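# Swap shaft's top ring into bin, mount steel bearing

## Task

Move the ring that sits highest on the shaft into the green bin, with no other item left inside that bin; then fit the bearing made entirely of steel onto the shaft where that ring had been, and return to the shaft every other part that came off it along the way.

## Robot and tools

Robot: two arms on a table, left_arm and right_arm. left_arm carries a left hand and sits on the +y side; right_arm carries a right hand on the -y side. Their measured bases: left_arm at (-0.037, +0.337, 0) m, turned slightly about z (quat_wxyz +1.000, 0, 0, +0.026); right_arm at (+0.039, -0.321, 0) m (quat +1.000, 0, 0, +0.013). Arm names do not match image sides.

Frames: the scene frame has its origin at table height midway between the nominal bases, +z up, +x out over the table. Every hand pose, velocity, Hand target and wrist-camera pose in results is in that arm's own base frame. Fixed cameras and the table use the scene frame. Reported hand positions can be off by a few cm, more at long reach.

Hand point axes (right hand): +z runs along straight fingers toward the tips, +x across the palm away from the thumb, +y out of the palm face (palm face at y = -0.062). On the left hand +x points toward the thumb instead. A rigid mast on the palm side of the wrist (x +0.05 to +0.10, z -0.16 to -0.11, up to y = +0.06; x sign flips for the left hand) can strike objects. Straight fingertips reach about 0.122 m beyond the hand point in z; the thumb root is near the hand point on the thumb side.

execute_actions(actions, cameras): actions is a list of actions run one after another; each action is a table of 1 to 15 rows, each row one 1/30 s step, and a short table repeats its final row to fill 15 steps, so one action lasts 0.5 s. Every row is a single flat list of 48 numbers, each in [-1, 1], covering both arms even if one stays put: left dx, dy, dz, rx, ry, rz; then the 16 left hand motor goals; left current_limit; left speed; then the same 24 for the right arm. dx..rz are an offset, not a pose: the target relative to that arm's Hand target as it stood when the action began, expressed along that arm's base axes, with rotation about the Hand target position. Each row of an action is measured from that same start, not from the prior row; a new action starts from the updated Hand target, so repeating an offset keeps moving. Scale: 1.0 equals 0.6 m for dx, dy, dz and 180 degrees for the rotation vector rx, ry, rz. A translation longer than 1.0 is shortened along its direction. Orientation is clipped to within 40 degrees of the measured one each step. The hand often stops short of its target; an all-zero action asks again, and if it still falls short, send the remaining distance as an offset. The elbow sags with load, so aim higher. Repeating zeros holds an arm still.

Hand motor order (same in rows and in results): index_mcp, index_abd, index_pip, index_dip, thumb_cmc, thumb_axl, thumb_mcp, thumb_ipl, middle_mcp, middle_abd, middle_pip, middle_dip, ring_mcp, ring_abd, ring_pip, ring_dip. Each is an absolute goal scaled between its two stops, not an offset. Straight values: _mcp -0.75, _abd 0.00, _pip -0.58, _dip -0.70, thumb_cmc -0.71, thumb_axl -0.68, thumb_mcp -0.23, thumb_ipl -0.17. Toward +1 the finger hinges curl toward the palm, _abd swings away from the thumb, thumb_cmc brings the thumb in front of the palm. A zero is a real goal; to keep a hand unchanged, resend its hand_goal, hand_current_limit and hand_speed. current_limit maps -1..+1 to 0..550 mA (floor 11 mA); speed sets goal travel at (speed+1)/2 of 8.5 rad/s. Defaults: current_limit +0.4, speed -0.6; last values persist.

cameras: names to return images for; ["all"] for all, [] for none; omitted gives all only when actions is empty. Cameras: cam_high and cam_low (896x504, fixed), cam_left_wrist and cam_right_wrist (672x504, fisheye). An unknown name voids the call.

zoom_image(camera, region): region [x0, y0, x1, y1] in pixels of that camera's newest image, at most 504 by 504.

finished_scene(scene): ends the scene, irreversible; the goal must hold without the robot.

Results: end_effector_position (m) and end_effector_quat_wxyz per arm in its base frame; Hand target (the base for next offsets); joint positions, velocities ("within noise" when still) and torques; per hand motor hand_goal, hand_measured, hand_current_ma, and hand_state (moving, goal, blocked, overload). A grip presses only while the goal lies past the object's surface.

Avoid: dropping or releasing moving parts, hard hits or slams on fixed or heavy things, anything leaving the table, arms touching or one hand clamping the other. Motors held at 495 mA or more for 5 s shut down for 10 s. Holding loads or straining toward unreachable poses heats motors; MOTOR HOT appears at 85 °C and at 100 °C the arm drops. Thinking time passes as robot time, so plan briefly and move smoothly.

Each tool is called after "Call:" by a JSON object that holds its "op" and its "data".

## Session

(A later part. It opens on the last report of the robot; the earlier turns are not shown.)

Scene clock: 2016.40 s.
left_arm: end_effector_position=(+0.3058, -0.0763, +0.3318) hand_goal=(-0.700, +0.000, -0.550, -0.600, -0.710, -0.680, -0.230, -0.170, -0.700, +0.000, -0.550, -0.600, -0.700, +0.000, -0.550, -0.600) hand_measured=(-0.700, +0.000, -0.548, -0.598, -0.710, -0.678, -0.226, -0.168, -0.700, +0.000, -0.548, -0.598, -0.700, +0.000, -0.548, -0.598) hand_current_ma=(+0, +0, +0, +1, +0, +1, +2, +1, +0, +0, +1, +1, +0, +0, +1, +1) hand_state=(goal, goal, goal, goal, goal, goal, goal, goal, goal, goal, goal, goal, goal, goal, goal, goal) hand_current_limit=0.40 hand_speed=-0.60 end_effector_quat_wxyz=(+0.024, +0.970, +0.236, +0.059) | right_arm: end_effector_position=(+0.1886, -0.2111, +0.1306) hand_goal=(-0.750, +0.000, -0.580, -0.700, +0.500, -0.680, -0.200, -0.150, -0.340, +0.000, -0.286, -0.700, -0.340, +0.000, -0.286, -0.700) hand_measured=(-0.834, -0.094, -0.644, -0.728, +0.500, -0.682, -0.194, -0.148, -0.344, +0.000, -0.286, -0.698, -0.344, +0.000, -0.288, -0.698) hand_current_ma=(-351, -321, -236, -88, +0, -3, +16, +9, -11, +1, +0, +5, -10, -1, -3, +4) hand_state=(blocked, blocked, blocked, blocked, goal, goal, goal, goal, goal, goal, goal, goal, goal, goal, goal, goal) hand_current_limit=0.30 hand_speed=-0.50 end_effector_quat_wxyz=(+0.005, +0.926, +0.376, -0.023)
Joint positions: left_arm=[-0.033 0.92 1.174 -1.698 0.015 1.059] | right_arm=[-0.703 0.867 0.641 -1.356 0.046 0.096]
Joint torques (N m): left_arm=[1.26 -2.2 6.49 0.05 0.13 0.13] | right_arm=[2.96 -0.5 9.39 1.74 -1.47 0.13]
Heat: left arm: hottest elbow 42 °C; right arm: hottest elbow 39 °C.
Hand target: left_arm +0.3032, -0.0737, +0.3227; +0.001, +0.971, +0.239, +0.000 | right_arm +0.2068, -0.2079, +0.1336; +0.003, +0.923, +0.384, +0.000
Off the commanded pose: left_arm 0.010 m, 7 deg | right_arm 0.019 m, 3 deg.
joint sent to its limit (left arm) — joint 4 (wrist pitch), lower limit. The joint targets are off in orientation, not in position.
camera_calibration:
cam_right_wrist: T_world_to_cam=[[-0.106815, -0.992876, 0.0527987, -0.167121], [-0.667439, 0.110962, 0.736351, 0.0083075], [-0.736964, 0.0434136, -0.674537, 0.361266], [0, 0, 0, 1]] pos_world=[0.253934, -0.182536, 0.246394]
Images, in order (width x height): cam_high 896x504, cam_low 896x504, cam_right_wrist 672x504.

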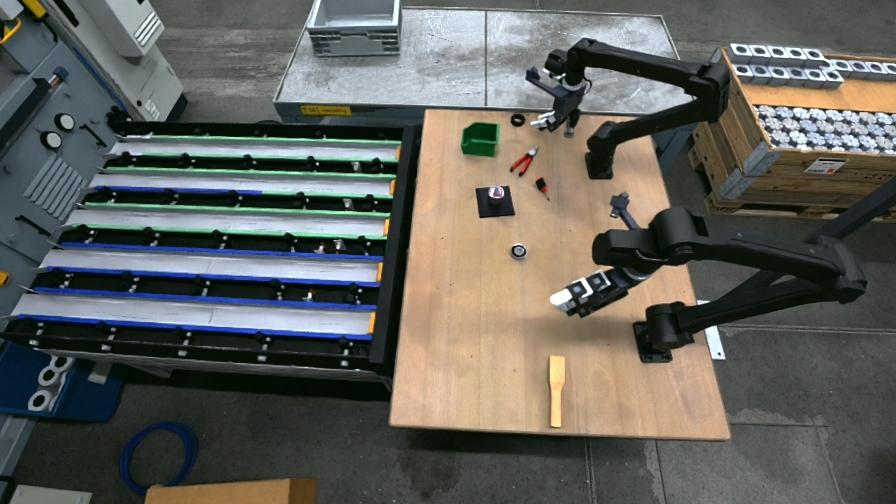

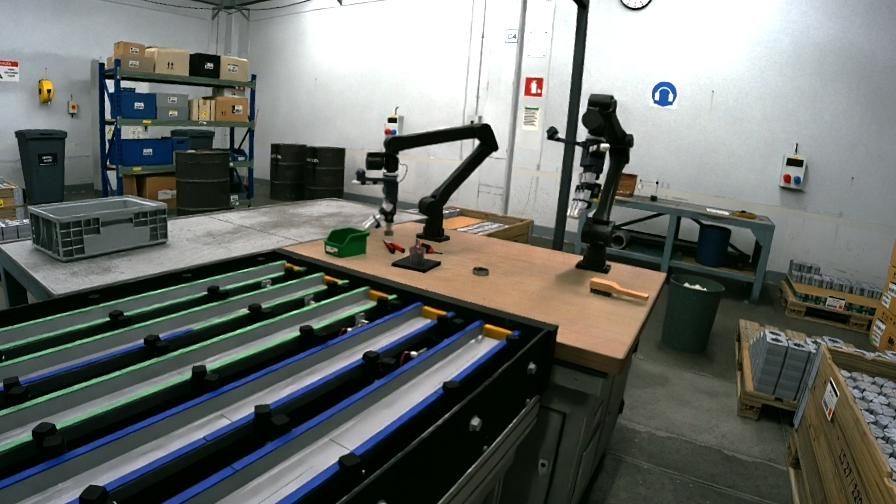

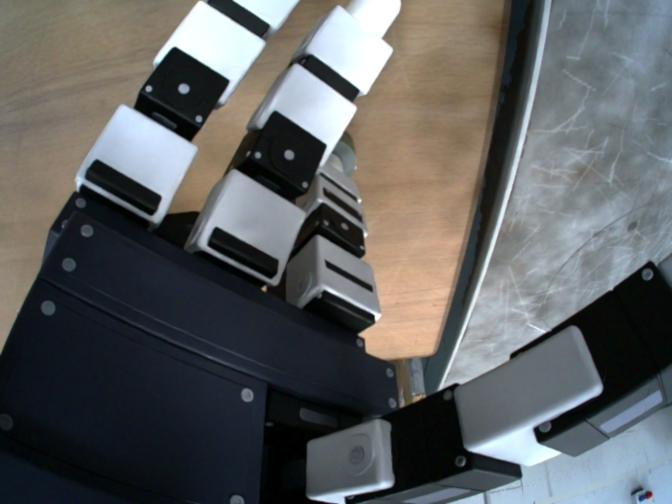

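Call:
{"op": "execute_actions", "data": {"actions": [[[0,0,0,0,0,0,-0.7,0,-0.55,-0.6,-0.71,-0.68,-0.23,-0.17,-0.7,0,-0.55,-0.6,-0.7,0,-0.55,-0.6,0.4,-0.6,0,0,0.006,0,0,0,-0.75,0,-0.58,-0.7,0.5,-0.68,-0.2,-0.15,-0.34,0,-0.285,-0.7,-0.34,0,-0.285,-0.7,0.3,-0.5],[0,0,0,0,0,0,-0.7,0,-0.55,-0.6,-0.71,-0.68,-0.23,-0.17,-0.7,0,-0.55,-0.6,-0.7,0,-0.55,-0.6,0.4,-0.6,0,0,0.013,0,0,0,-0.75,0,-0.58,-0.7,0.5,-0.68,-0.2,-0.15,-0.34,0,-0.285,-0.7,-0.34,0,-0.285,-0.7,0.3,-0.5]]], "cameras": ["cam_high"]}}

Call:
{"op": "zoom_image", "data": {"camera": "cam_high", "region": [540, 90, 600, 150]}}

Scene clock: 2027.00 s.
left_arm: end_effector_position=(+0.3058, -0.0763, +0.3318) hand_goal=(-0.700, +0.000, -0.550, -0.600, -0.710, -0.680, -0.230, -0.170, -0.700, +0.000, -0.550, -0.600, -0.700, +0.000, -0.550, -0.600) hand_measured=(-0.700, +0.000, -0.548, -0.598, -0.710, -0.678, -0.226, -0.168, -0.700, +0.000, -0.548, -0.598, -0.700, +0.000, -0.548, -0.598) hand_current_ma=(+0, +0, +0, +1, +0, +1, +2, +1, +0, +0, +1, +1, +0, +0, +1, +1) hand_state=(goal, goal, goal, goal, goal, goal, goal, goal, goal, goal, goal, goal, goal, goal, goal, goal) hand_current_limit=0.40 hand_speed=-0.60 end_effector_quat_wxyz=(+0.024, +0.970, +0.236, +0.059) | right_arm: end_effector_position=(+0.1917, -0.2076, +0.1318) hand_goal=(-0.750, +0.000, -0.580, -0.700, +0.500, -0.680, -0.200, -0.150, -0.340, +0.000, -0.286, -0.700, -0.340, +0.000, -0.286, -0.700) hand_measured=(-0.820, -0.094, -0.640, -0.728, +0.500, -0.682, -0.194, -0.148, -0.344, +0.000, -0.286, -0.698, -0.344, +0.000, -0.288, -0.698) hand_current_ma=(-283, -321, -225, -88, +0, -3, +16, +9, -11, +1, +0, +5, -10, -1, -3, +4) hand_state=(blocked, blocked, blocked, blocked, goal, goal, goal, goal, goal, goal, goal, goal, goal, goal, goal, goal) hand_current_limit=0.30 hand_speed=-0.50 end_effector_quat_wxyz=(+0.000, +0.925, +0.379, -0.016)
Joint positions: left_arm=[-0.033 0.92 1.174 -1.698 0.015 1.059] | right_arm=[-0.698 0.867 0.647 -1.364 0.028 0.096]
Joint torques (N m): left_arm=[1.26 -2.2 6.49 0.05 0.13 0.13] | right_arm=[2.55 -0.91 10.26 1.09 -0.85 0.13]
Heat: left arm: hottest elbow 42 °C; right arm: hottest elbow 40 °C.
Hand target: left_arm +0.3032, -0.0737, +0.3227; +0.001, +0.971, +0.239, +0.000 | right_arm +0.2068, -0.2079, +0.1415; +0.003, +0.923, +0.384, +0.000
Off the commanded pose: left_arm 0.010 m, 7 deg | right_arm 0.018 m, 2 deg.
joint sent to its limit (left arm) — joint 4 (wrist pitch), lower limit. The joint targets are off in orientation, not in position.
Images, in order (width x height): cam_high 896x504.

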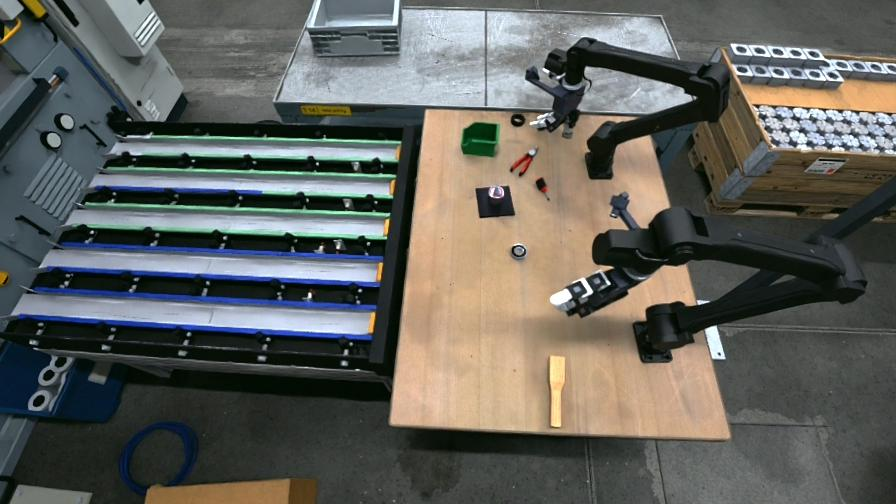

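Scaled by 8.400.

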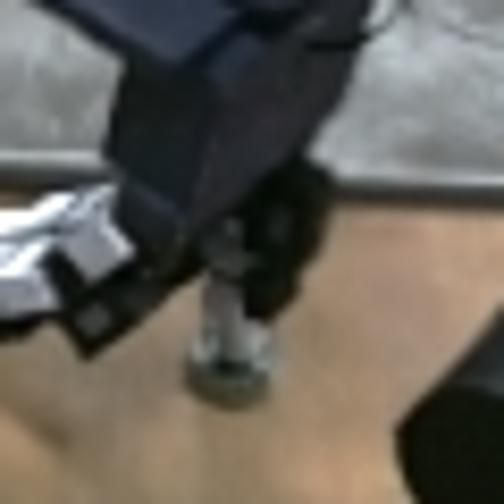

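Call:
{"op": "execute_actions", "data": {"actions": [[[0,0,0,0,0,0,-0.7,0,-0.55,-0.6,-0.71,-0.68,-0.23,-0.17,-0.7,0,-0.55,-0.6,-0.7,0,-0.55,-0.6,0.4,-0.6,0.015,0,-0.003,0,0,0,-0.75,0,-0.58,-0.7,0.5,-0.68,-0.2,-0.15,-0.34,0,-0.285,-0.7,-0.34,0,-0.285,-0.7,0.3,-0.5],[0,0,0,0,0,0,-0.7,0,-0.55,-0.6,-0.71,-0.68,-0.23,-0.17,-0.7,0,-0.55,-0.6,-0.7,0,-0.55,-0.6,0.4,-0.6,0.03,0,-0.006,0,0,0,-0.75,0,-0.58,-0.7,0.5,-0.68,-0.2,-0.15,-0.34,0,-0.285,-0.7,-0.34,0,-0.285,-0.7,0.3,-0.5],[0,0,0,0,0,0,-0.7,0,-0.55,-0.6,-0.71,-0.68,-0.23,-0.17,-0.7,0,-0.55,-0.6,-0.7,0,-0.55,-0.6,0.4,-0.6,0.05,0,-0.006,0,0,0,-0.75,0,-0.58,-0.7,0.5,-0.68,-0.2,-0.15,-0.34,0,-0.285,-0.7,-0.34,0,-0.285,-0.7,0.3,-0.5],[0,0,0,0,0,0,-0.7,0,-0.55,-0.6,-0.71,-0.68,-0.23,-0.17,-0.7,0,-0.55,-0.6,-0.7,0,-0.55,-0.6,0.4,-0.6,0.065,0,-0.006,0,0,0,-0.75,0,-0.58,-0.7,0.5,-0.68,-0.2,-0.15,-0.34,0,-0.285,-0.7,-0.34,0,-0.285,-0.7,0.3,-0.5]]], "cameras": ["cam_high"]}}

Call:
{"op": "zoom_image", "data": {"camera": "cam_high", "region": [520, 90, 600, 150]}}

Scene clock: 2045.40 s.
left_arm: end_effector_position=(+0.3058, -0.0763, +0.3318) hand_goal=(-0.700, +0.000, -0.550, -0.600, -0.710, -0.680, -0.230, -0.170, -0.700, +0.000, -0.550, -0.600, -0.700, +0.000, -0.550, -0.600) hand_measured=(-0.700, +0.000, -0.548, -0.598, -0.710, -0.678, -0.226, -0.168, -0.700, +0.000, -0.548, -0.598, -0.700, +0.000, -0.548, -0.598) hand_current_ma=(+0, +0, +0, +1, +0, +1, +2, +1, +0, +0, +1, +1, +0, +0, +1, +1) hand_state=(goal, goal, goal, goal, goal, goal, goal, goal, goal, goal, goal, goal, goal, goal, goal, goal) hand_current_limit=0.40 hand_speed=-0.60 end_effector_quat_wxyz=(+0.024, +0.970, +0.236, +0.059) | right_arm: end_effector_position=(+0.2213, -0.2029, +0.1280) hand_goal=(-0.750, +0.000, -0.580, -0.700, +0.500, -0.680, -0.200, -0.150, -0.340, +0.000, -0.286, -0.700, -0.340, +0.000, -0.286, -0.700) hand_measured=(-0.820, -0.094, -0.640, -0.728, +0.500, -0.682, -0.194, -0.148, -0.344, +0.000, -0.286, -0.698, -0.344, +0.000, -0.288, -0.698) hand_current_ma=(-280, -321, -218, -88, +0, -3, +16, +9, -11, +1, +0, +5, -10, -1, -3, +4) hand_state=(blocked, blocked, blocked, blocked, goal, goal, goal, goal, goal, goal, goal, goal, goal, goal, goal, goal) hand_current_limit=0.30 hand_speed=-0.50 end_effector_quat_wxyz=(-0.014, +0.926, +0.377, -0.024)
Joint positions: left_arm=[-0.033 0.92 1.174 -1.698 0.015 1.059] | right_arm=[-0.595 0.967 0.695 -1.348 0.024 0.202]
Joint torques (N m): left_arm=[1.26 -2.2 6.5 0.05 0.13 0.13] | right_arm=[2.49 -1.67 10.11 2.65 -0.72 0.11]
Heat: left arm: hottest elbow 42 °C; right arm: hottest elbow 41 °C.
Hand target: left_arm +0.3032, -0.0737, +0.3227; +0.001, +0.971, +0.239, +0.000 | right_arm +0.2458, -0.2079, +0.1379; +0.003, +0.923, +0.384, -0.001
Off the commanded pose: left_arm 0.010 m, 7 deg | right_arm 0.027 m, 3 deg.
joint sent to its limit (left arm) — joint 4 (wrist pitch), lower limit. The joint targets are off in orientation, not in position.
Images, in order (width x height): cam_high 896x504.

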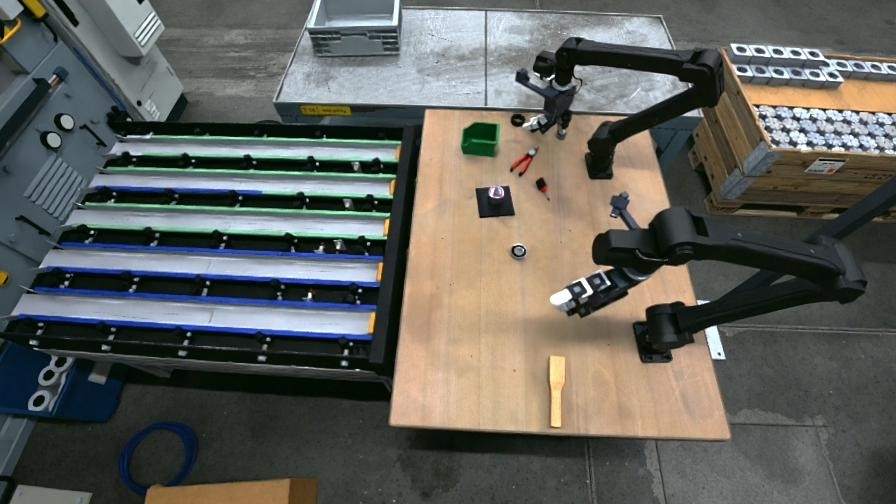

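Scaled by 6.300.

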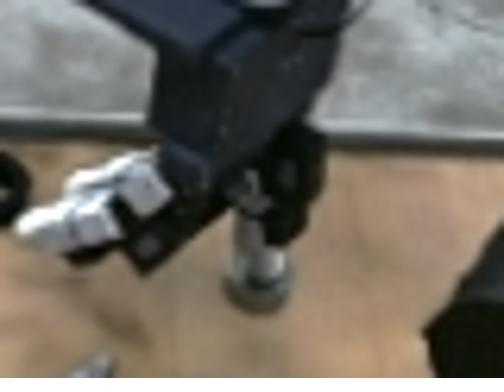

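Call:
{"op": "execute_actions", "data": {"actions": [[[0,0,0,0,0,0,-0.7,0,-0.55,-0.6,-0.71,-0.68,-0.23,-0.17,-0.7,0,-0.55,-0.6,-0.7,0,-0.55,-0.6,0.4,-0.6,0.02,0.002,0,0,0,0,-0.75,0,-0.58,-0.7,0.5,-0.68,-0.2,-0.15,-0.34,0,-0.285,-0.7,-0.34,0,-0.285,-0.7,0.3,-0.5],[0,0,0,0,0,0,-0.7,0,-0.55,-0.6,-0.71,-0.68,-0.23,-0.17,-0.7,0,-0.55,-0.6,-0.7,0,-0.55,-0.6,0.4,-0.6,0.04,0.004,0,0,0,0,-0.75,0,-0.58,-0.7,0.5,-0.68,-0.2,-0.15,-0.34,0,-0.285,-0.7,-0.34,0,-0.285,-0.7,0.3,-0.5],[0,0,0,0,0,0,-0.7,0,-0.55,-0.6,-0.71,-0.68,-0.23,-0.17,-0.7,0,-0.55,-0.6,-0.7,0,-0.55,-0.6,0.4,-0.6,0.06,0.006,0,0,0,0,-0.75,0,-0.58,-0.7,0.5,-0.68,-0.2,-0.15,-0.34,0,-0.285,-0.7,-0.34,0,-0.285,-0.7,0.3,-0.5],[0,0,0,0,0,0,-0.7,0,-0.55,-0.6,-0.71,-0.68,-0.23,-0.17,-0.7,0,-0.55,-0.6,-0.7,0,-0.55,-0.6,0.4,-0.6,0.08,0.01,0,0,0,0,-0.75,0,-0.58,-0.7,0.5,-0.68,-0.2,-0.15,-0.34,0,-0.285,-0.7,-0.34,0,-0.285,-0.7,0.3,-0.5]]], "cameras": ["cam_high"]}}

Call:
{"op": "zoom_image", "data": {"camera": "cam_high", "region": [510, 90, 590, 150]}}

Scene clock: 2067.10 s.
left_arm: end_effector_position=(+0.3058, -0.0763, +0.3318) hand_goal=(-0.700, +0.000, -0.550, -0.600, -0.710, -0.680, -0.230, -0.170, -0.700, +0.000, -0.550, -0.600, -0.700, +0.000, -0.550, -0.600) hand_measured=(-0.700, +0.000, -0.548, -0.598, -0.710, -0.678, -0.226, -0.168, -0.700, +0.000, -0.548, -0.598, -0.700, +0.000, -0.548, -0.598) hand_current_ma=(+0, +0, +0, +1, +0, +1, +2, +1, +0, +0, +1, +1, +0, +0, +1, +1) hand_state=(goal, goal, goal, goal, goal, goal, goal, goal, goal, goal, goal, goal, goal, goal, goal, goal) hand_current_limit=0.40 hand_speed=-0.60 end_effector_quat_wxyz=(+0.024, +0.970, +0.236, +0.059) | right_arm: end_effector_position=(+0.2684, -0.1966, +0.1276) hand_goal=(-0.750, +0.000, -0.580, -0.700, +0.500, -0.680, -0.200, -0.150, -0.340, +0.000, -0.286, -0.700, -0.340, +0.000, -0.286, -0.700) hand_measured=(-0.820, -0.090, -0.640, -0.728, +0.500, -0.682, -0.194, -0.148, -0.344, +0.000, -0.286, -0.698, -0.344, +0.000, -0.288, -0.698) hand_current_ma=(-280, -304, -218, -88, +0, -3, +16, +9, -11, +1, +0, +5, -10, -1, -3, +4) hand_state=(blocked, blocked, blocked, blocked, goal, goal, goal, goal, goal, goal, goal, goal, goal, goal, goal, goal) hand_current_limit=0.30 hand_speed=-0.50 end_effector_quat_wxyz=(-0.015, +0.925, +0.379, -0.022)
Joint positions: left_arm=[-0.033 0.92 1.174 -1.698 0.015 1.059] | right_arm=[-0.479 1.085 0.768 -1.306 0.014 0.314]
Joint torques (N m): left_arm=[1.26 -2.2 6.48 0.05 0.13 0.13] | right_arm=[2.2 -3.08 10.28 2.65 -0.35 0.09]
Heat: left arm: hottest elbow 42 °C; right arm: hottest elbow 42 °C.
Hand target: left_arm +0.3032, -0.0737, +0.3227; +0.001, +0.971, +0.239, +0.000 | right_arm +0.2938, -0.2019, +0.1378; +0.003, +0.923, +0.384, +0.000
Off the commanded pose: left_arm 0.010 m, 7 deg | right_arm 0.028 m, 3 deg.
joint sent to its limit (left arm) — joint 4 (wrist pitch), lower limit. The joint targets are off in orientation, not in position.
Images, in order (width x height): cam_high 896x504.

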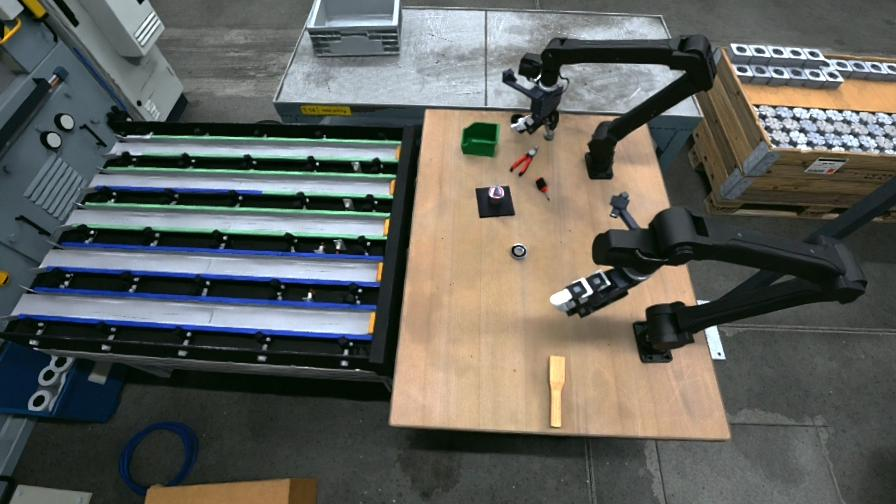

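Scaled by 6.300.

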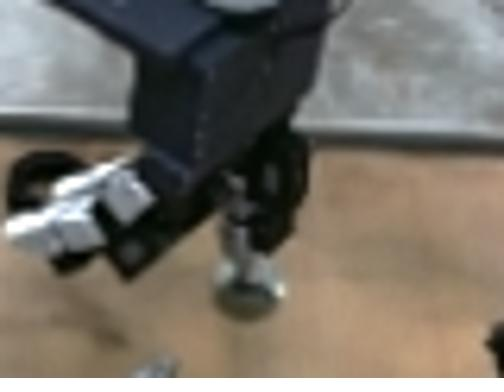

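Call:
{"op": "execute_actions", "data": {"actions": [[[0,0,0,0,0,0,-0.7,0,-0.55,-0.6,-0.71,-0.68,-0.23,-0.17,-0.7,0,-0.55,-0.6,-0.7,0,-0.55,-0.6,0.4,-0.6,0.02,0.0,0,0,0,0,-0.75,0,-0.58,-0.7,0.5,-0.68,-0.2,-0.15,-0.34,0,-0.285,-0.7,-0.34,0,-0.285,-0.7,0.3,-0.5],[0,0,0,0,0,0,-0.7,0,-0.55,-0.6,-0.71,-0.68,-0.23,-0.17,-0.7,0,-0.55,-0.6,-0.7,0,-0.55,-0.6,0.4,-0.6,0.04,0.0,0,0,0,0,-0.75,0,-0.58,-0.7,0.5,-0.68,-0.2,-0.15,-0.34,0,-0.285,-0.7,-0.34,0,-0.285,-0.7,0.3,-0.5],[0,0,0,0,0,0,-0.7,0,-0.55,-0.6,-0.71,-0.68,-0.23,-0.17,-0.7,0,-0.55,-0.6,-0.7,0,-0.55,-0.6,0.4,-0.6,0.06,0.0,0,0,0,0,-0.75,0,-0.58,-0.7,0.5,-0.68,-0.2,-0.15,-0.34,0,-0.285,-0.7,-0.34,0,-0.285,-0.7,0.3,-0.5],[0,0,0,0,0,0,-0.7,0,-0.55,-0.6,-0.71,-0.68,-0.23,-0.17,-0.7,0,-0.55,-0.6,-0.7,0,-0.55,-0.6,0.4,-0.6,0.08,0.0,0,0,0,0,-0.75,0,-0.58,-0.7,0.5,-0.68,-0.2,-0.15,-0.34,0,-0.285,-0.7,-0.34,0,-0.285,-0.7,0.3,-0.5]]], "cameras": ["cam_high"]}}

Call:
{"op": "zoom_image", "data": {"camera": "cam_high", "region": [500, 90, 580, 150]}}

Scene clock: 2088.27 s.
left_arm: end_effector_position=(+0.3058, -0.0763, +0.3318) hand_goal=(-0.700, +0.000, -0.550, -0.600, -0.710, -0.680, -0.230, -0.170, -0.700, +0.000, -0.550, -0.600, -0.700, +0.000, -0.550, -0.600) hand_measured=(-0.700, +0.000, -0.548, -0.598, -0.710, -0.678, -0.226, -0.168, -0.700, +0.000, -0.548, -0.598, -0.700, +0.000, -0.548, -0.598) hand_current_ma=(+0, +0, +0, +1, +0, +1, +2, +1, +0, +0, +1, +1, +0, +0, +1, +1) hand_state=(goal, goal, goal, goal, goal, goal, goal, goal, goal, goal, goal, goal, goal, goal, goal, goal) hand_current_limit=0.40 hand_speed=-0.60 end_effector_quat_wxyz=(+0.024, +0.970, +0.236, +0.059) | right_arm: end_effector_position=(+0.3154, -0.1972, +0.1273) hand_goal=(-0.750, +0.000, -0.580, -0.700, +0.500, -0.680, -0.200, -0.150, -0.340, +0.000, -0.286, -0.700, -0.340, +0.000, -0.286, -0.700) hand_measured=(-0.820, -0.072, -0.640, -0.728, +0.500, -0.682, -0.194, -0.148, -0.344, +0.000, -0.286, -0.698, -0.344, +0.000, -0.288, -0.698) hand_current_ma=(-280, -235, -218, -88, +0, -3, +16, +9, -11, +1, +0, +5, -10, -1, -3, +4) hand_state=(blocked, blocked, blocked, blocked, goal, goal, goal, goal, goal, goal, goal, goal, goal, goal, goal, goal) hand_current_limit=0.30 hand_speed=-0.50 end_effector_quat_wxyz=(-0.014, +0.924, +0.381, -0.023)
Joint positions: left_arm=[-0.033 0.92 1.174 -1.698 0.015 1.059] | right_arm=[-0.409 1.21 0.859 -1.273 0.014 0.38]
Joint torques (N m): left_arm=[1.26 -2.2 6.49 0.05 0.14 0.13] | right_arm=[1.9 -4.6 10.51 2.52 -0.3 0.1]
Heat: left arm: hottest elbow 42 °C; right arm: hottest elbow 43 °C.
Hand target: left_arm +0.3032, -0.0737, +0.3227; +0.001, +0.971, +0.239, +0.000 | right_arm +0.3417, -0.2019, +0.1377; +0.003, +0.923, +0.384, -0.001
Off the commanded pose: left_arm 0.010 m, 7 deg | right_arm 0.029 m, 3 deg.
joint sent to its limit (left arm) — joint 4 (wrist pitch), lower limit. The joint targets are off in orientation, not in position.
Images, in order (width x height): cam_high 896x504.

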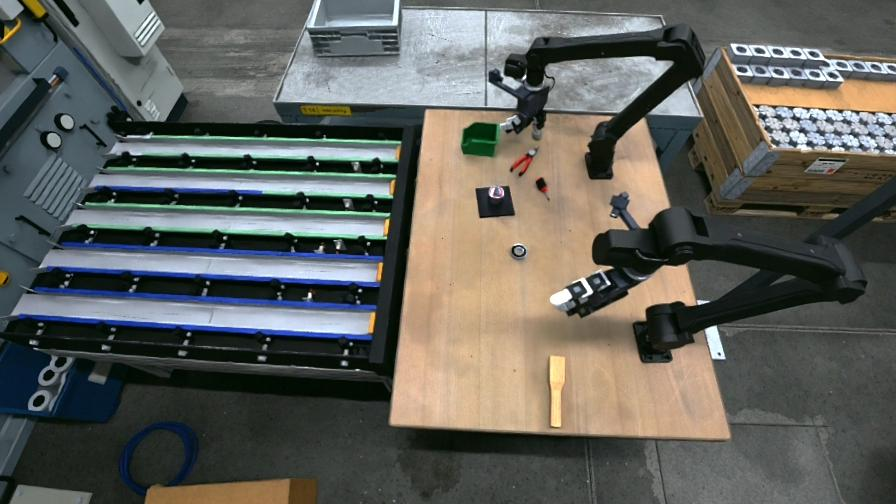

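Scaled by 6.300.

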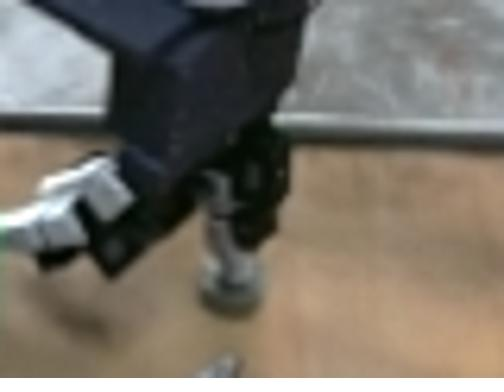

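Call:
{"op": "execute_actions", "data": {"actions": [[[0,0,0,0,0,0,-0.7,0,-0.55,-0.6,-0.71,-0.68,-0.23,-0.17,-0.7,0,-0.55,-0.6,-0.7,0,-0.55,-0.6,0.4,-0.6,0.02,0.0,0,0,0,0,-0.75,0,-0.58,-0.7,0.5,-0.68,-0.2,-0.15,-0.34,0,-0.285,-0.7,-0.34,0,-0.285,-0.7,0.3,-0.5],[0,0,0,0,0,0,-0.7,0,-0.55,-0.6,-0.71,-0.68,-0.23,-0.17,-0.7,0,-0.55,-0.6,-0.7,0,-0.55,-0.6,0.4,-0.6,0.04,0.0,0,0,0,0,-0.75,0,-0.58,-0.7,0.5,-0.68,-0.2,-0.15,-0.34,0,-0.285,-0.7,-0.34,0,-0.285,-0.7,0.3,-0.5],[0,0,0,0,0,0,-0.7,0,-0.55,-0.6,-0.71,-0.68,-0.23,-0.17,-0.7,0,-0.55,-0.6,-0.7,0,-0.55,-0.6,0.4,-0.6,0.055,0.0,0,0,0,0,-0.75,0,-0.58,-0.7,0.5,-0.68,-0.2,-0.15,-0.34,0,-0.285,-0.7,-0.34,0,-0.285,-0.7,0.3,-0.5]],[[0,0,0,0,0,0,-0.7,0,-0.55,-0.6,-0.71,-0.68,-0.23,-0.17,-0.7,0,-0.55,-0.6,-0.7,0,-0.55,-0.6,0.4,-0.6,-0.03,0.0,0.03,0,0,0,-0.75,0,-0.58,-0.7,0.5,-0.68,-0.2,-0.15,-0.34,0,-0.285,-0.7,-0.34,0,-0.285,-0.7,0.3,-0.5],[0,0,0,0,0,0,-0.7,0,-0.55,-0.6,-0.71,-0.68,-0.23,-0.17,-0.7,0,-0.55,-0.6,-0.7,0,-0.55,-0.6,0.4,-0.6,-0.03,0.0,0.1,0,0,0,-0.75,0,-0.58,-0.7,0.5,-0.68,-0.2,-0.15,-0.34,0,-0.285,-0.7,-0.34,0,-0.285,-0.7,0.3,-0.5]]], "cameras": ["cam_high","cam_right_wrist","cam_low"]}}

Call:
{"op": "zoom_image", "data": {"camera": "cam_high", "region": [460, 80, 580, 200]}}

Scene clock: 2118.53 s.
left_arm: end_effector_position=(+0.3058, -0.0763, +0.3318) hand_goal=(-0.700, +0.000, -0.550, -0.600, -0.710, -0.680, -0.230, -0.170, -0.700, +0.000, -0.550, -0.600, -0.700, +0.000, -0.550, -0.600) hand_measured=(-0.700, +0.000, -0.548, -0.598, -0.710, -0.678, -0.226, -0.168, -0.700, +0.000, -0.548, -0.598, -0.700, +0.000, -0.548, -0.598) hand_current_ma=(+0, +0, +0, +1, +0, +1, +2, +1, +0, +0, +1, +1, +0, +0, +1, +1) hand_state=(goal, goal, goal, goal, goal, goal, goal, goal, goal, goal, goal, goal, goal, goal, goal, goal) hand_current_limit=0.40 hand_speed=-0.60 end_effector_quat_wxyz=(+0.024, +0.970, +0.236, +0.059) | right_arm: end_effector_position=(+0.3465, -0.1977, +0.1837) hand_goal=(-0.750, +0.000, -0.580, -0.700, +0.500, -0.680, -0.200, -0.150, -0.340, +0.000, -0.286, -0.700, -0.340, +0.000, -0.286, -0.700) hand_measured=(-0.750, -0.002, -0.582, -0.702, +0.500, -0.682, -0.194, -0.148, -0.344, +0.000, -0.286, -0.698, -0.346, -0.002, -0.288, -0.698) hand_current_ma=(-2, -5, -6, -6, +0, -3, +16, +9, -11, +1, +0, +5, -14, -2, -4, +3) hand_state=(goal, goal, goal, goal, goal, goal, goal, goal, goal, goal, goal, goal, goal, goal, goal, goal) hand_current_limit=0.30 hand_speed=-0.50 end_effector_quat_wxyz=(-0.004, +0.925, +0.381, -0.010)
Joint positions: left_arm=[-0.033 0.92 1.174 -1.698 0.015 1.059] | right_arm=[-0.375 1.225 1.02 -1.386 0.009 0.414]
Joint torques (N m): left_arm=[1.26 -2.2 6.5 0.03 0.14 0.13] | right_arm=[0.38 -6.48 10.78 0.51 -0.07 -0.05]
Heat: left arm: hottest elbow 42 °C; right arm: hottest elbow 44 °C.
Hand target: left_arm +0.3032, -0.0737, +0.3227; +0.001, +0.971, +0.239, +0.000 | right_arm +0.3567, -0.2019, +0.1978; +0.003, +0.923, +0.384, -0.001
Off the commanded pose: left_arm 0.010 m, 7 deg | right_arm 0.018 m, 1 deg.
joint sent to its limit (left arm) — joint 4 (wrist pitch), lower limit. The joint targets are off in orientation, not in position.
camera_calibration:
cam_right_wrist: T_world_to_cam=[[-0.097986, -0.994886, 0.024503, -0.138108], [-0.680568, 0.0849525, 0.727744, 0.0741309], [-0.726104, 0.0546327, -0.685411, 0.51345], [0, 0, 0, 1]] pos_world=[0.409736, -0.17175, 0.30136]
Images, in order (width x height): cam_high 896x504, cam_low 896x504, cam_right_wrist 672x504.

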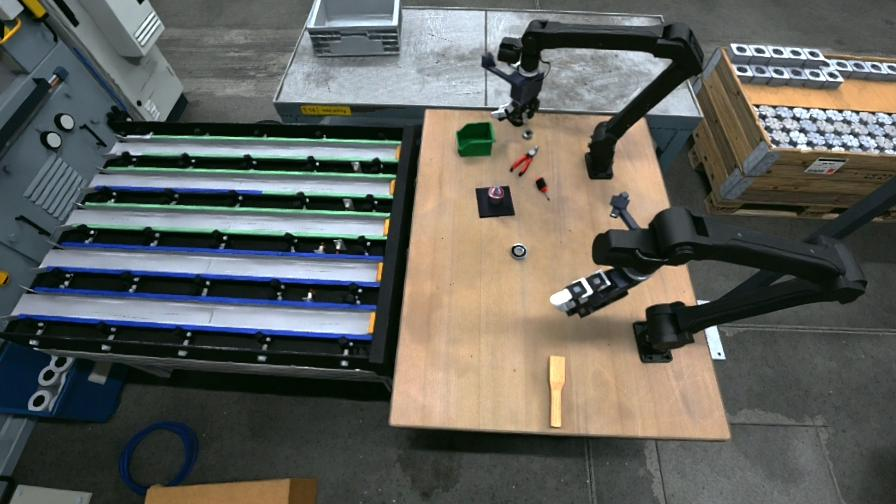

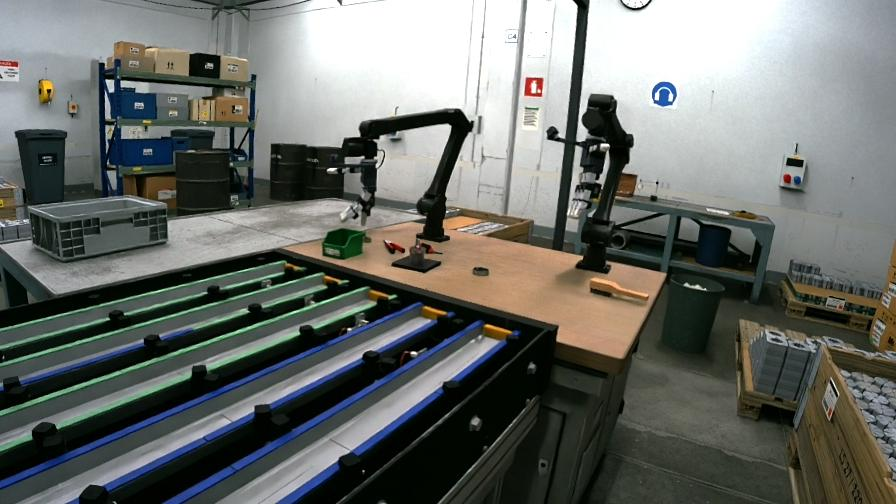

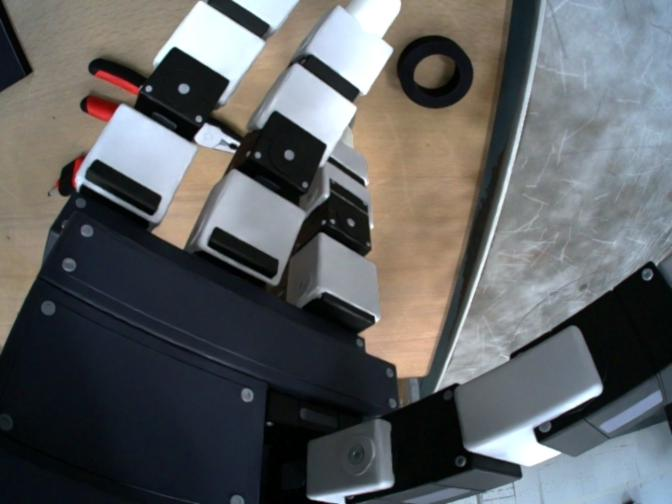

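Scaled by 4.200.

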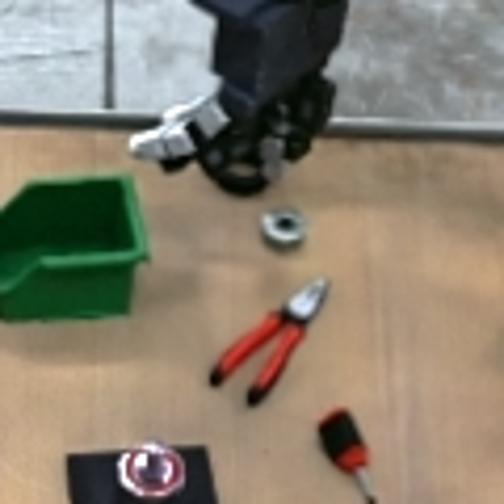

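Call:
{"op": "execute_actions", "data": {"actions": [[[0,0,0,0,0,0,-0.7,0,-0.55,-0.6,-0.71,-0.68,-0.23,-0.17,-0.7,0,-0.55,-0.6,-0.7,0,-0.55,-0.6,0.4,-0.6,0,0.0,0.1,0,0,0,-0.65,0,0.3,-0.55,0.6,-0.68,-0.25,0,-0.65,0,0.3,-0.55,0.479,0,0.737,-0.116,0.3,-0.5]],[[0,0,0,0,0,0,-0.7,0,-0.55,-0.6,-0.71,-0.68,-0.23,-0.17,-0.7,0,-0.55,-0.6,-0.7,0,-0.55,-0.6,0.4,-0.6,-0.028,0.028,0,0.0951,-0.0153,-0.1345,-0.65,0,0.6,-0.55,0.67,-0.68,-0.25,0.157,-0.65,0,0.6,-0.55,0.479,0,0.737,-0.116,0.3,-0.5]],[[0,0,0,0,0,0,-0.7,0,-0.55,-0.6,-0.71,-0.68,-0.23,-0.17,-0.7,0,-0.55,-0.6,-0.7,0,-0.55,-0.6,0.4,-0.6,-0.028,0.028,0,0.0951,-0.0153,-0.1345,-0.65,0,0.6,-0.55,0.67,-0.68,-0.25,0.157,-0.65,0,0.6,-0.55,0.479,0,0.737,-0.116,0.3,-0.5]],[[0,0,0,0,0,0,-0.7,0,-0.55,-0.6,-0.71,-0.68,-0.23,-0.17,-0.7,0,-0.55,-0.6,-0.7,0,-0.55,-0.6,0.4,-0.6,-0.028,0.028,-0.05,0.0951,-0.0153,-0.1345,-0.65,0,0.6,-0.55,0.67,-0.68,-0.25,0.157,-0.65,0,0.6,-0.55,0.479,0,0.737,-0.116,0.3,-0.5]],[[0,0,0,0,0,0,-0.7,0,-0.55,-0.6,-0.71,-0.68,-0.23,-0.17,-0.7,0,-0.55,-0.6,-0.7,0,-0.55,-0.6,0.4,-0.6,-0.028,0.028,-0.1,0.0951,-0.0153,-0.1345,-0.65,0,0.6,-0.55,0.67,-0.68,-0.25,0.157,-0.65,0,0.6,-0.55,0.479,0,0.737,-0.116,0.3,-0.5]]], "cameras": ["cam_high","cam_right_wrist","cam_low"]}}

Call:
{"op": "zoom_image", "data": {"camera": "cam_high", "region": [460, 60, 600, 200]}}

Scene clock: 2201.60 s.
left_arm: end_effector_position=(+0.3058, -0.0763, +0.3318) hand_goal=(-0.700, +0.000, -0.550, -0.600, -0.710, -0.680, -0.230, -0.170, -0.700, +0.000, -0.550, -0.600, -0.700, +0.000, -0.550, -0.600) hand_measured=(-0.700, +0.000, -0.548, -0.598, -0.710, -0.678, -0.226, -0.168, -0.700, +0.000, -0.548, -0.598, -0.700, +0.000, -0.548, -0.598) hand_current_ma=(+0, +0, +0, +1, +0, +1, +2, +1, +0, +0, +1, +1, +0, +0, +1, +1) hand_state=(goal, goal, goal, goal, goal, goal, goal, goal, goal, goal, goal, goal, goal, goal, goal, goal) hand_current_limit=0.40 hand_speed=-0.60 end_effector_quat_wxyz=(+0.024, +0.970, +0.236, +0.059) | right_arm: end_effector_position=(+0.2890, -0.1315, +0.1671) hand_goal=(-0.650, +0.000, +0.600, -0.550, +0.670, -0.680, -0.250, +0.156, -0.650, +0.000, +0.600, -0.550, +0.478, +0.000, +0.736, -0.116) hand_measured=(-0.646, -0.002, +0.596, -0.554, +0.668, -0.682, -0.246, +0.154, -0.646, +0.000, +0.596, -0.554, +0.468, -0.002, +0.732, -0.118) hand_current_ma=(+11, -4, -12, -7, -7, -3, +12, -3, +11, +0, -11, -7, -32, -2, -9, -5) hand_state=(goal, goal, goal, goal, goal, goal, goal, goal, goal, goal, goal, goal, goal, goal, goal, goal) hand_current_limit=0.30 hand_speed=-0.50 end_effector_quat_wxyz=(-0.438, +0.743, -0.439, +0.250)
Joint positions: left_arm=[-0.033 0.92 1.174 -1.698 0.015 1.059] | right_arm=[-0.787 1.048 0.785 -0.872 -0.999 2.092]
Joint torques (N m): left_arm=[1.26 -2.2 6.49 0.05 0.13 0.13] | right_arm=[0.32 -5.19 8.36 2.26 -0.61 0.19]
Heat: left arm: hottest elbow 42 °C; right arm: hottest elbow 43 °C.
Hand target: left_arm +0.3032, -0.0737, +0.3227; +0.001, +0.971, +0.239, +0.000 | right_arm +0.2895, -0.1347, +0.1678; -0.426, +0.738, -0.453, +0.262
Off the commanded pose: left_arm 0.010 m, 7 deg | right_arm 0.003 m, 3 deg.
joint sent to its limit (left arm) — joint 4 (wrist pitch), lower limit. The joint targets are off in orientation, not in position.
joint sent to its limit (right arm) — joint 6 (wrist roll), upper limit. The joint targets still meet the commanded pose.
camera_calibration:
cam_right_wrist: T_world_to_cam=[[-0.669855, 0.516471, -0.533434, 0.379821], [-0.512991, 0.197467, 0.835372, -0.0102134], [0.536781, 0.833225, 0.132671, 0.0573584], [0, 0, 0, 1]] pos_world=[0.218397, -0.241942, 0.203532]
Images, in order (width x height): cam_high 896x504, cam_low 896x504, cam_right_wrist 672x504.

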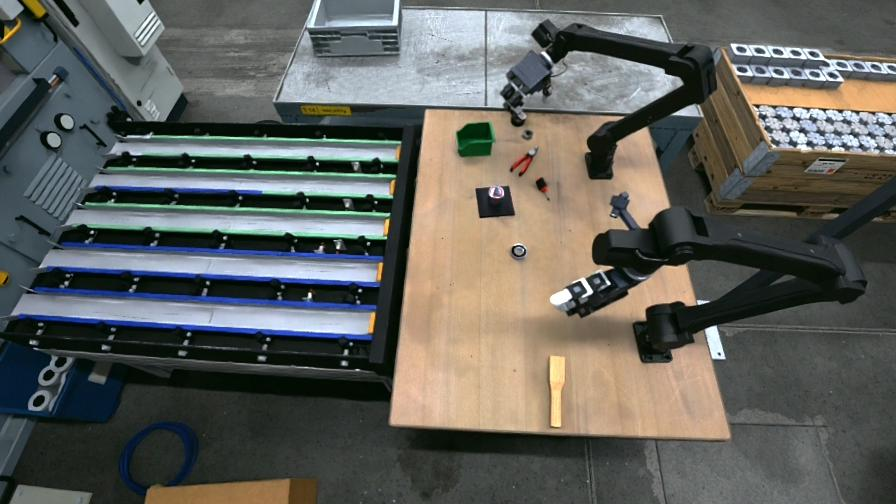

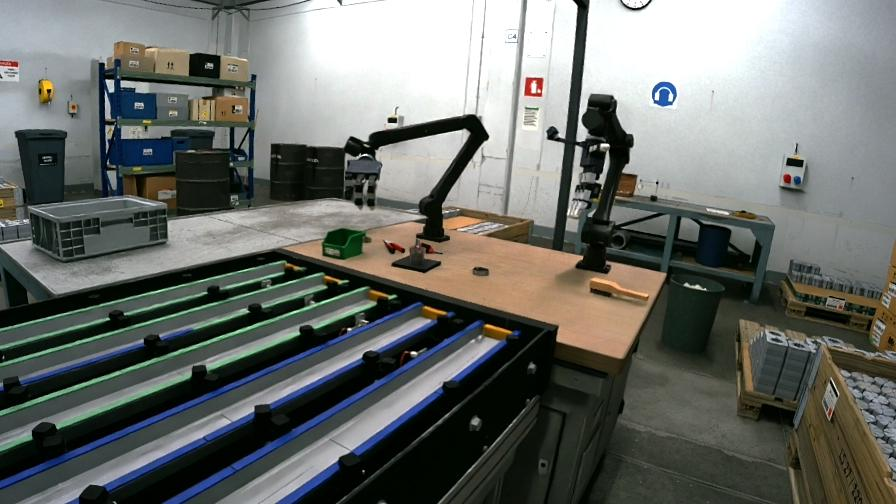

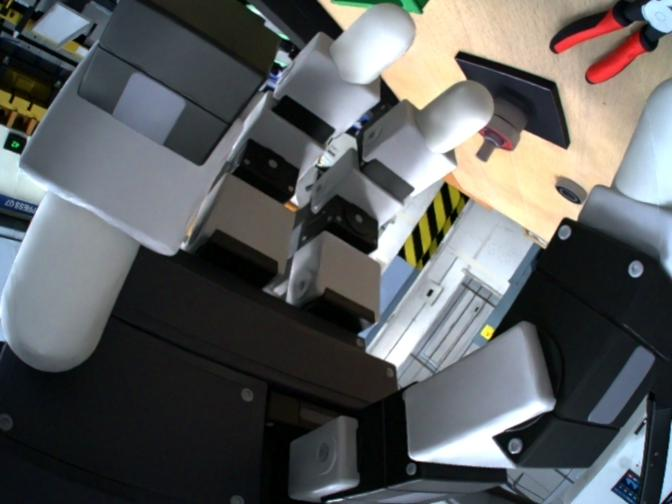

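Scaled by 3.600.

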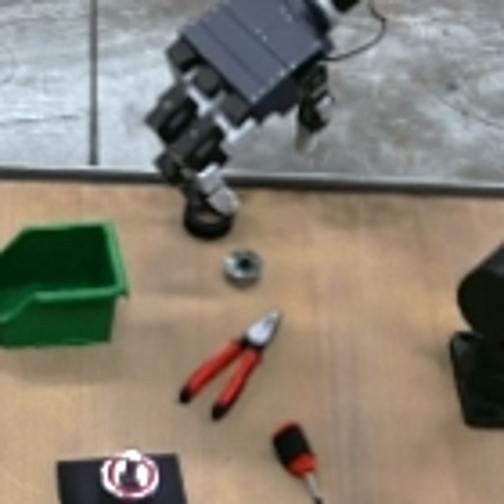

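Call:
{"op": "execute_actions", "data": {"actions": [[[0,0,0,0,0,0,-0.7,0,-0.55,-0.6,-0.71,-0.68,-0.23,-0.17,-0.7,0,-0.55,-0.6,-0.7,0,-0.55,-0.6,0.4,-0.6,0.004,0.0,-0.08,0,0,0,-0.55,0,0.606,-0.55,0.67,-0.68,-0.12,-0.06,-0.55,0,0.606,-0.55,0.479,0,0.737,-0.116,0.3,-0.5],[0,0,0,0,0,0,-0.7,0,-0.55,-0.6,-0.71,-0.68,-0.23,-0.17,-0.7,0,-0.55,-0.6,-0.7,0,-0.55,-0.6,0.4,-0.6,0.004,0.0,-0.17,0,0,0,-0.55,0,0.606,-0.55,0.67,-0.68,-0.12,-0.06,-0.55,0,0.606,-0.55,0.479,0,0.737,-0.116,0.3,-0.5]]], "cameras": ["cam_high","cam_right_wrist","cam_low"]}}

Call:
{"op": "zoom_image", "data": {"camera": "cam_high", "region": [480, 80, 560, 160]}}

Call:
{"op": "zoom_image", "data": {"camera": "cam_right_wrist", "region": [320, 0, 672, 250]}}

Call:
{"op": "zoom_image", "data": {"camera": "cam_low", "region": [330, 190, 410, 260]}}

Scene clock: 2250.00 s.
left_arm: end_effector_position=(+0.3058, -0.0763, +0.3318) hand_goal=(-0.700, +0.000, -0.550, -0.600, -0.710, -0.680, -0.230, -0.170, -0.700, +0.000, -0.550, -0.600, -0.700, +0.000, -0.550, -0.600) hand_measured=(-0.700, +0.000, -0.548, -0.598, -0.710, -0.678, -0.226, -0.168, -0.700, +0.000, -0.548, -0.598, -0.700, +0.000, -0.548, -0.598) hand_current_ma=(+0, +0, +0, +1, +0, +1, +2, +1, +0, +0, +1, +1, +0, +0, +1, +1) hand_state=(goal, goal, goal, goal, goal, goal, goal, goal, goal, goal, goal, goal, goal, goal, goal, goal) hand_current_limit=0.40 hand_speed=-0.60 end_effector_quat_wxyz=(+0.024, +0.970, +0.236, +0.059) | right_arm: end_effector_position=(+0.2838, -0.1304, +0.0629) hand_goal=(-0.550, +0.000, +0.606, -0.550, +0.670, -0.680, -0.120, -0.060, -0.550, +0.000, +0.606, -0.550, +0.478, +0.000, +0.736, -0.116) hand_measured=(-0.546, -0.002, +0.602, -0.554, +0.668, -0.682, -0.120, -0.058, -0.546, +0.000, +0.602, -0.554, +0.470, -0.002, +0.732, -0.118) hand_current_ma=(+8, -4, -12, -7, -3, -3, -1, +7, +8, +0, -10, -7, -25, -2, -9, -5) hand_state=(goal, goal, goal, goal, goal, goal, goal, goal, goal, goal, goal, goal, goal, goal, goal, goal) hand_current_limit=0.30 hand_speed=-0.50 end_effector_quat_wxyz=(-0.430, +0.745, -0.444, +0.251)
Joint positions: left_arm=[-0.033 0.92 1.174 -1.698 0.015 1.059] | right_arm=[-0.787 1.176 0.577 -0.532 -0.979 2.094]
Joint torques (N m): left_arm=[1.26 -2.26 6.5 0.03 0.13 0.13] | right_arm=[0.91 -4.48 8.43 2.26 -0.84 0.16]
Heat: left arm: hottest elbow 42 °C; right arm: hottest elbow 42 °C.
Hand target: left_arm +0.3032, -0.0737, +0.3227; +0.001, +0.971, +0.239, +0.000 | right_arm +0.2919, -0.1347, +0.0658; -0.426, +0.738, -0.453, +0.261
Off the commanded pose: left_arm 0.010 m, 7 deg | right_arm 0.010 m, 2 deg.
joint sent to its limit (left arm) — joint 4 (wrist pitch), lower limit. The joint targets are off in orientation, not in position.
joint sent to its limit (right arm) — joint 6 (wrist roll), upper limit. The joint targets still meet the commanded pose.
camera_calibration:
cam_right_wrist: T_world_to_cam=[[-0.67094, 0.515726, -0.532792, 0.320327], [-0.501572, 0.213559, 0.838343, 0.0725804], [0.546137, 0.829711, 0.115388, 0.0709111], [0, 0, 0, 1]] pos_world=[0.212597, -0.239537, 0.101638]
Images, in order (width x height): cam_high 896x504, cam_low 896x504, cam_right_wrist 672x504.

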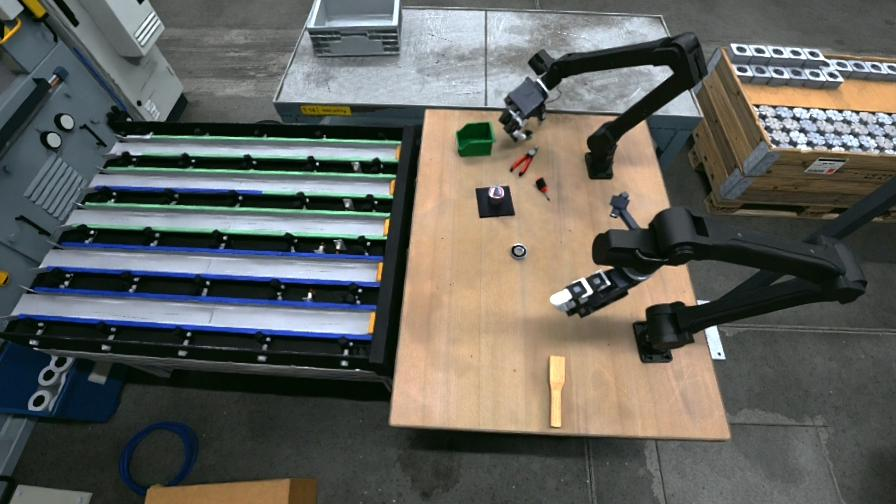

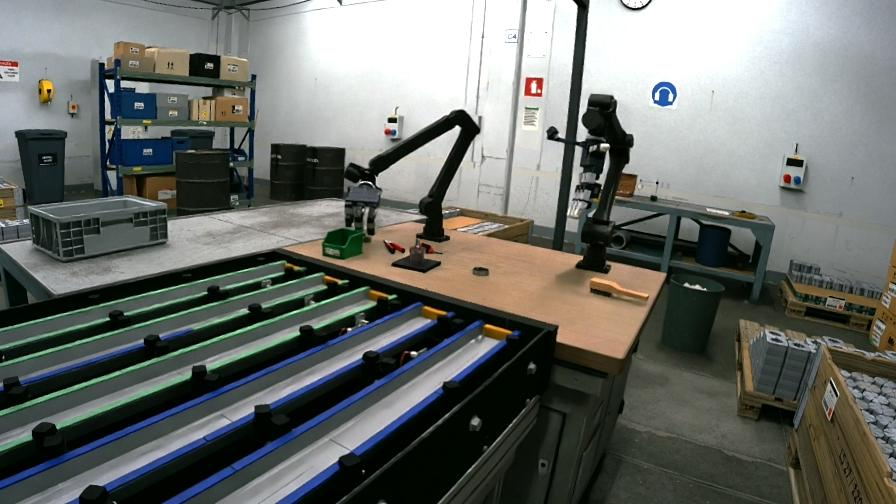

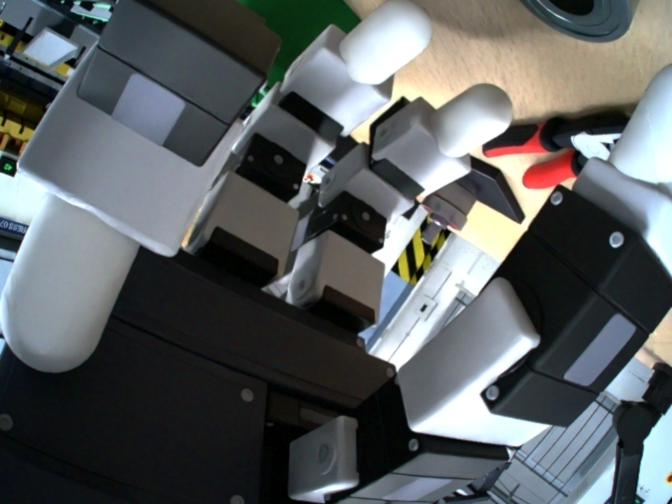

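Scaled by 6.300.

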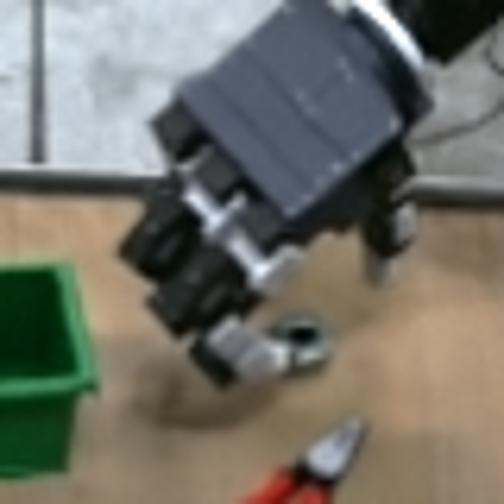

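Scaled by 1.432 from the camera's 672x504 image, which has a finer 960x720 frame.

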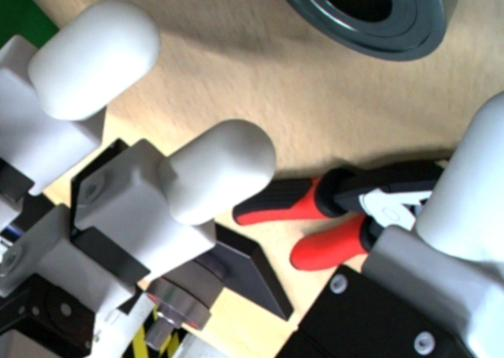

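Scaled by 6.300.

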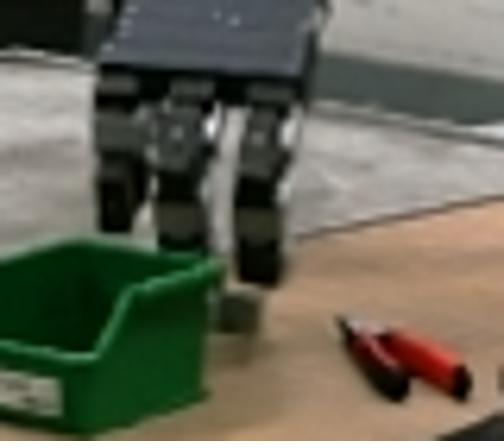

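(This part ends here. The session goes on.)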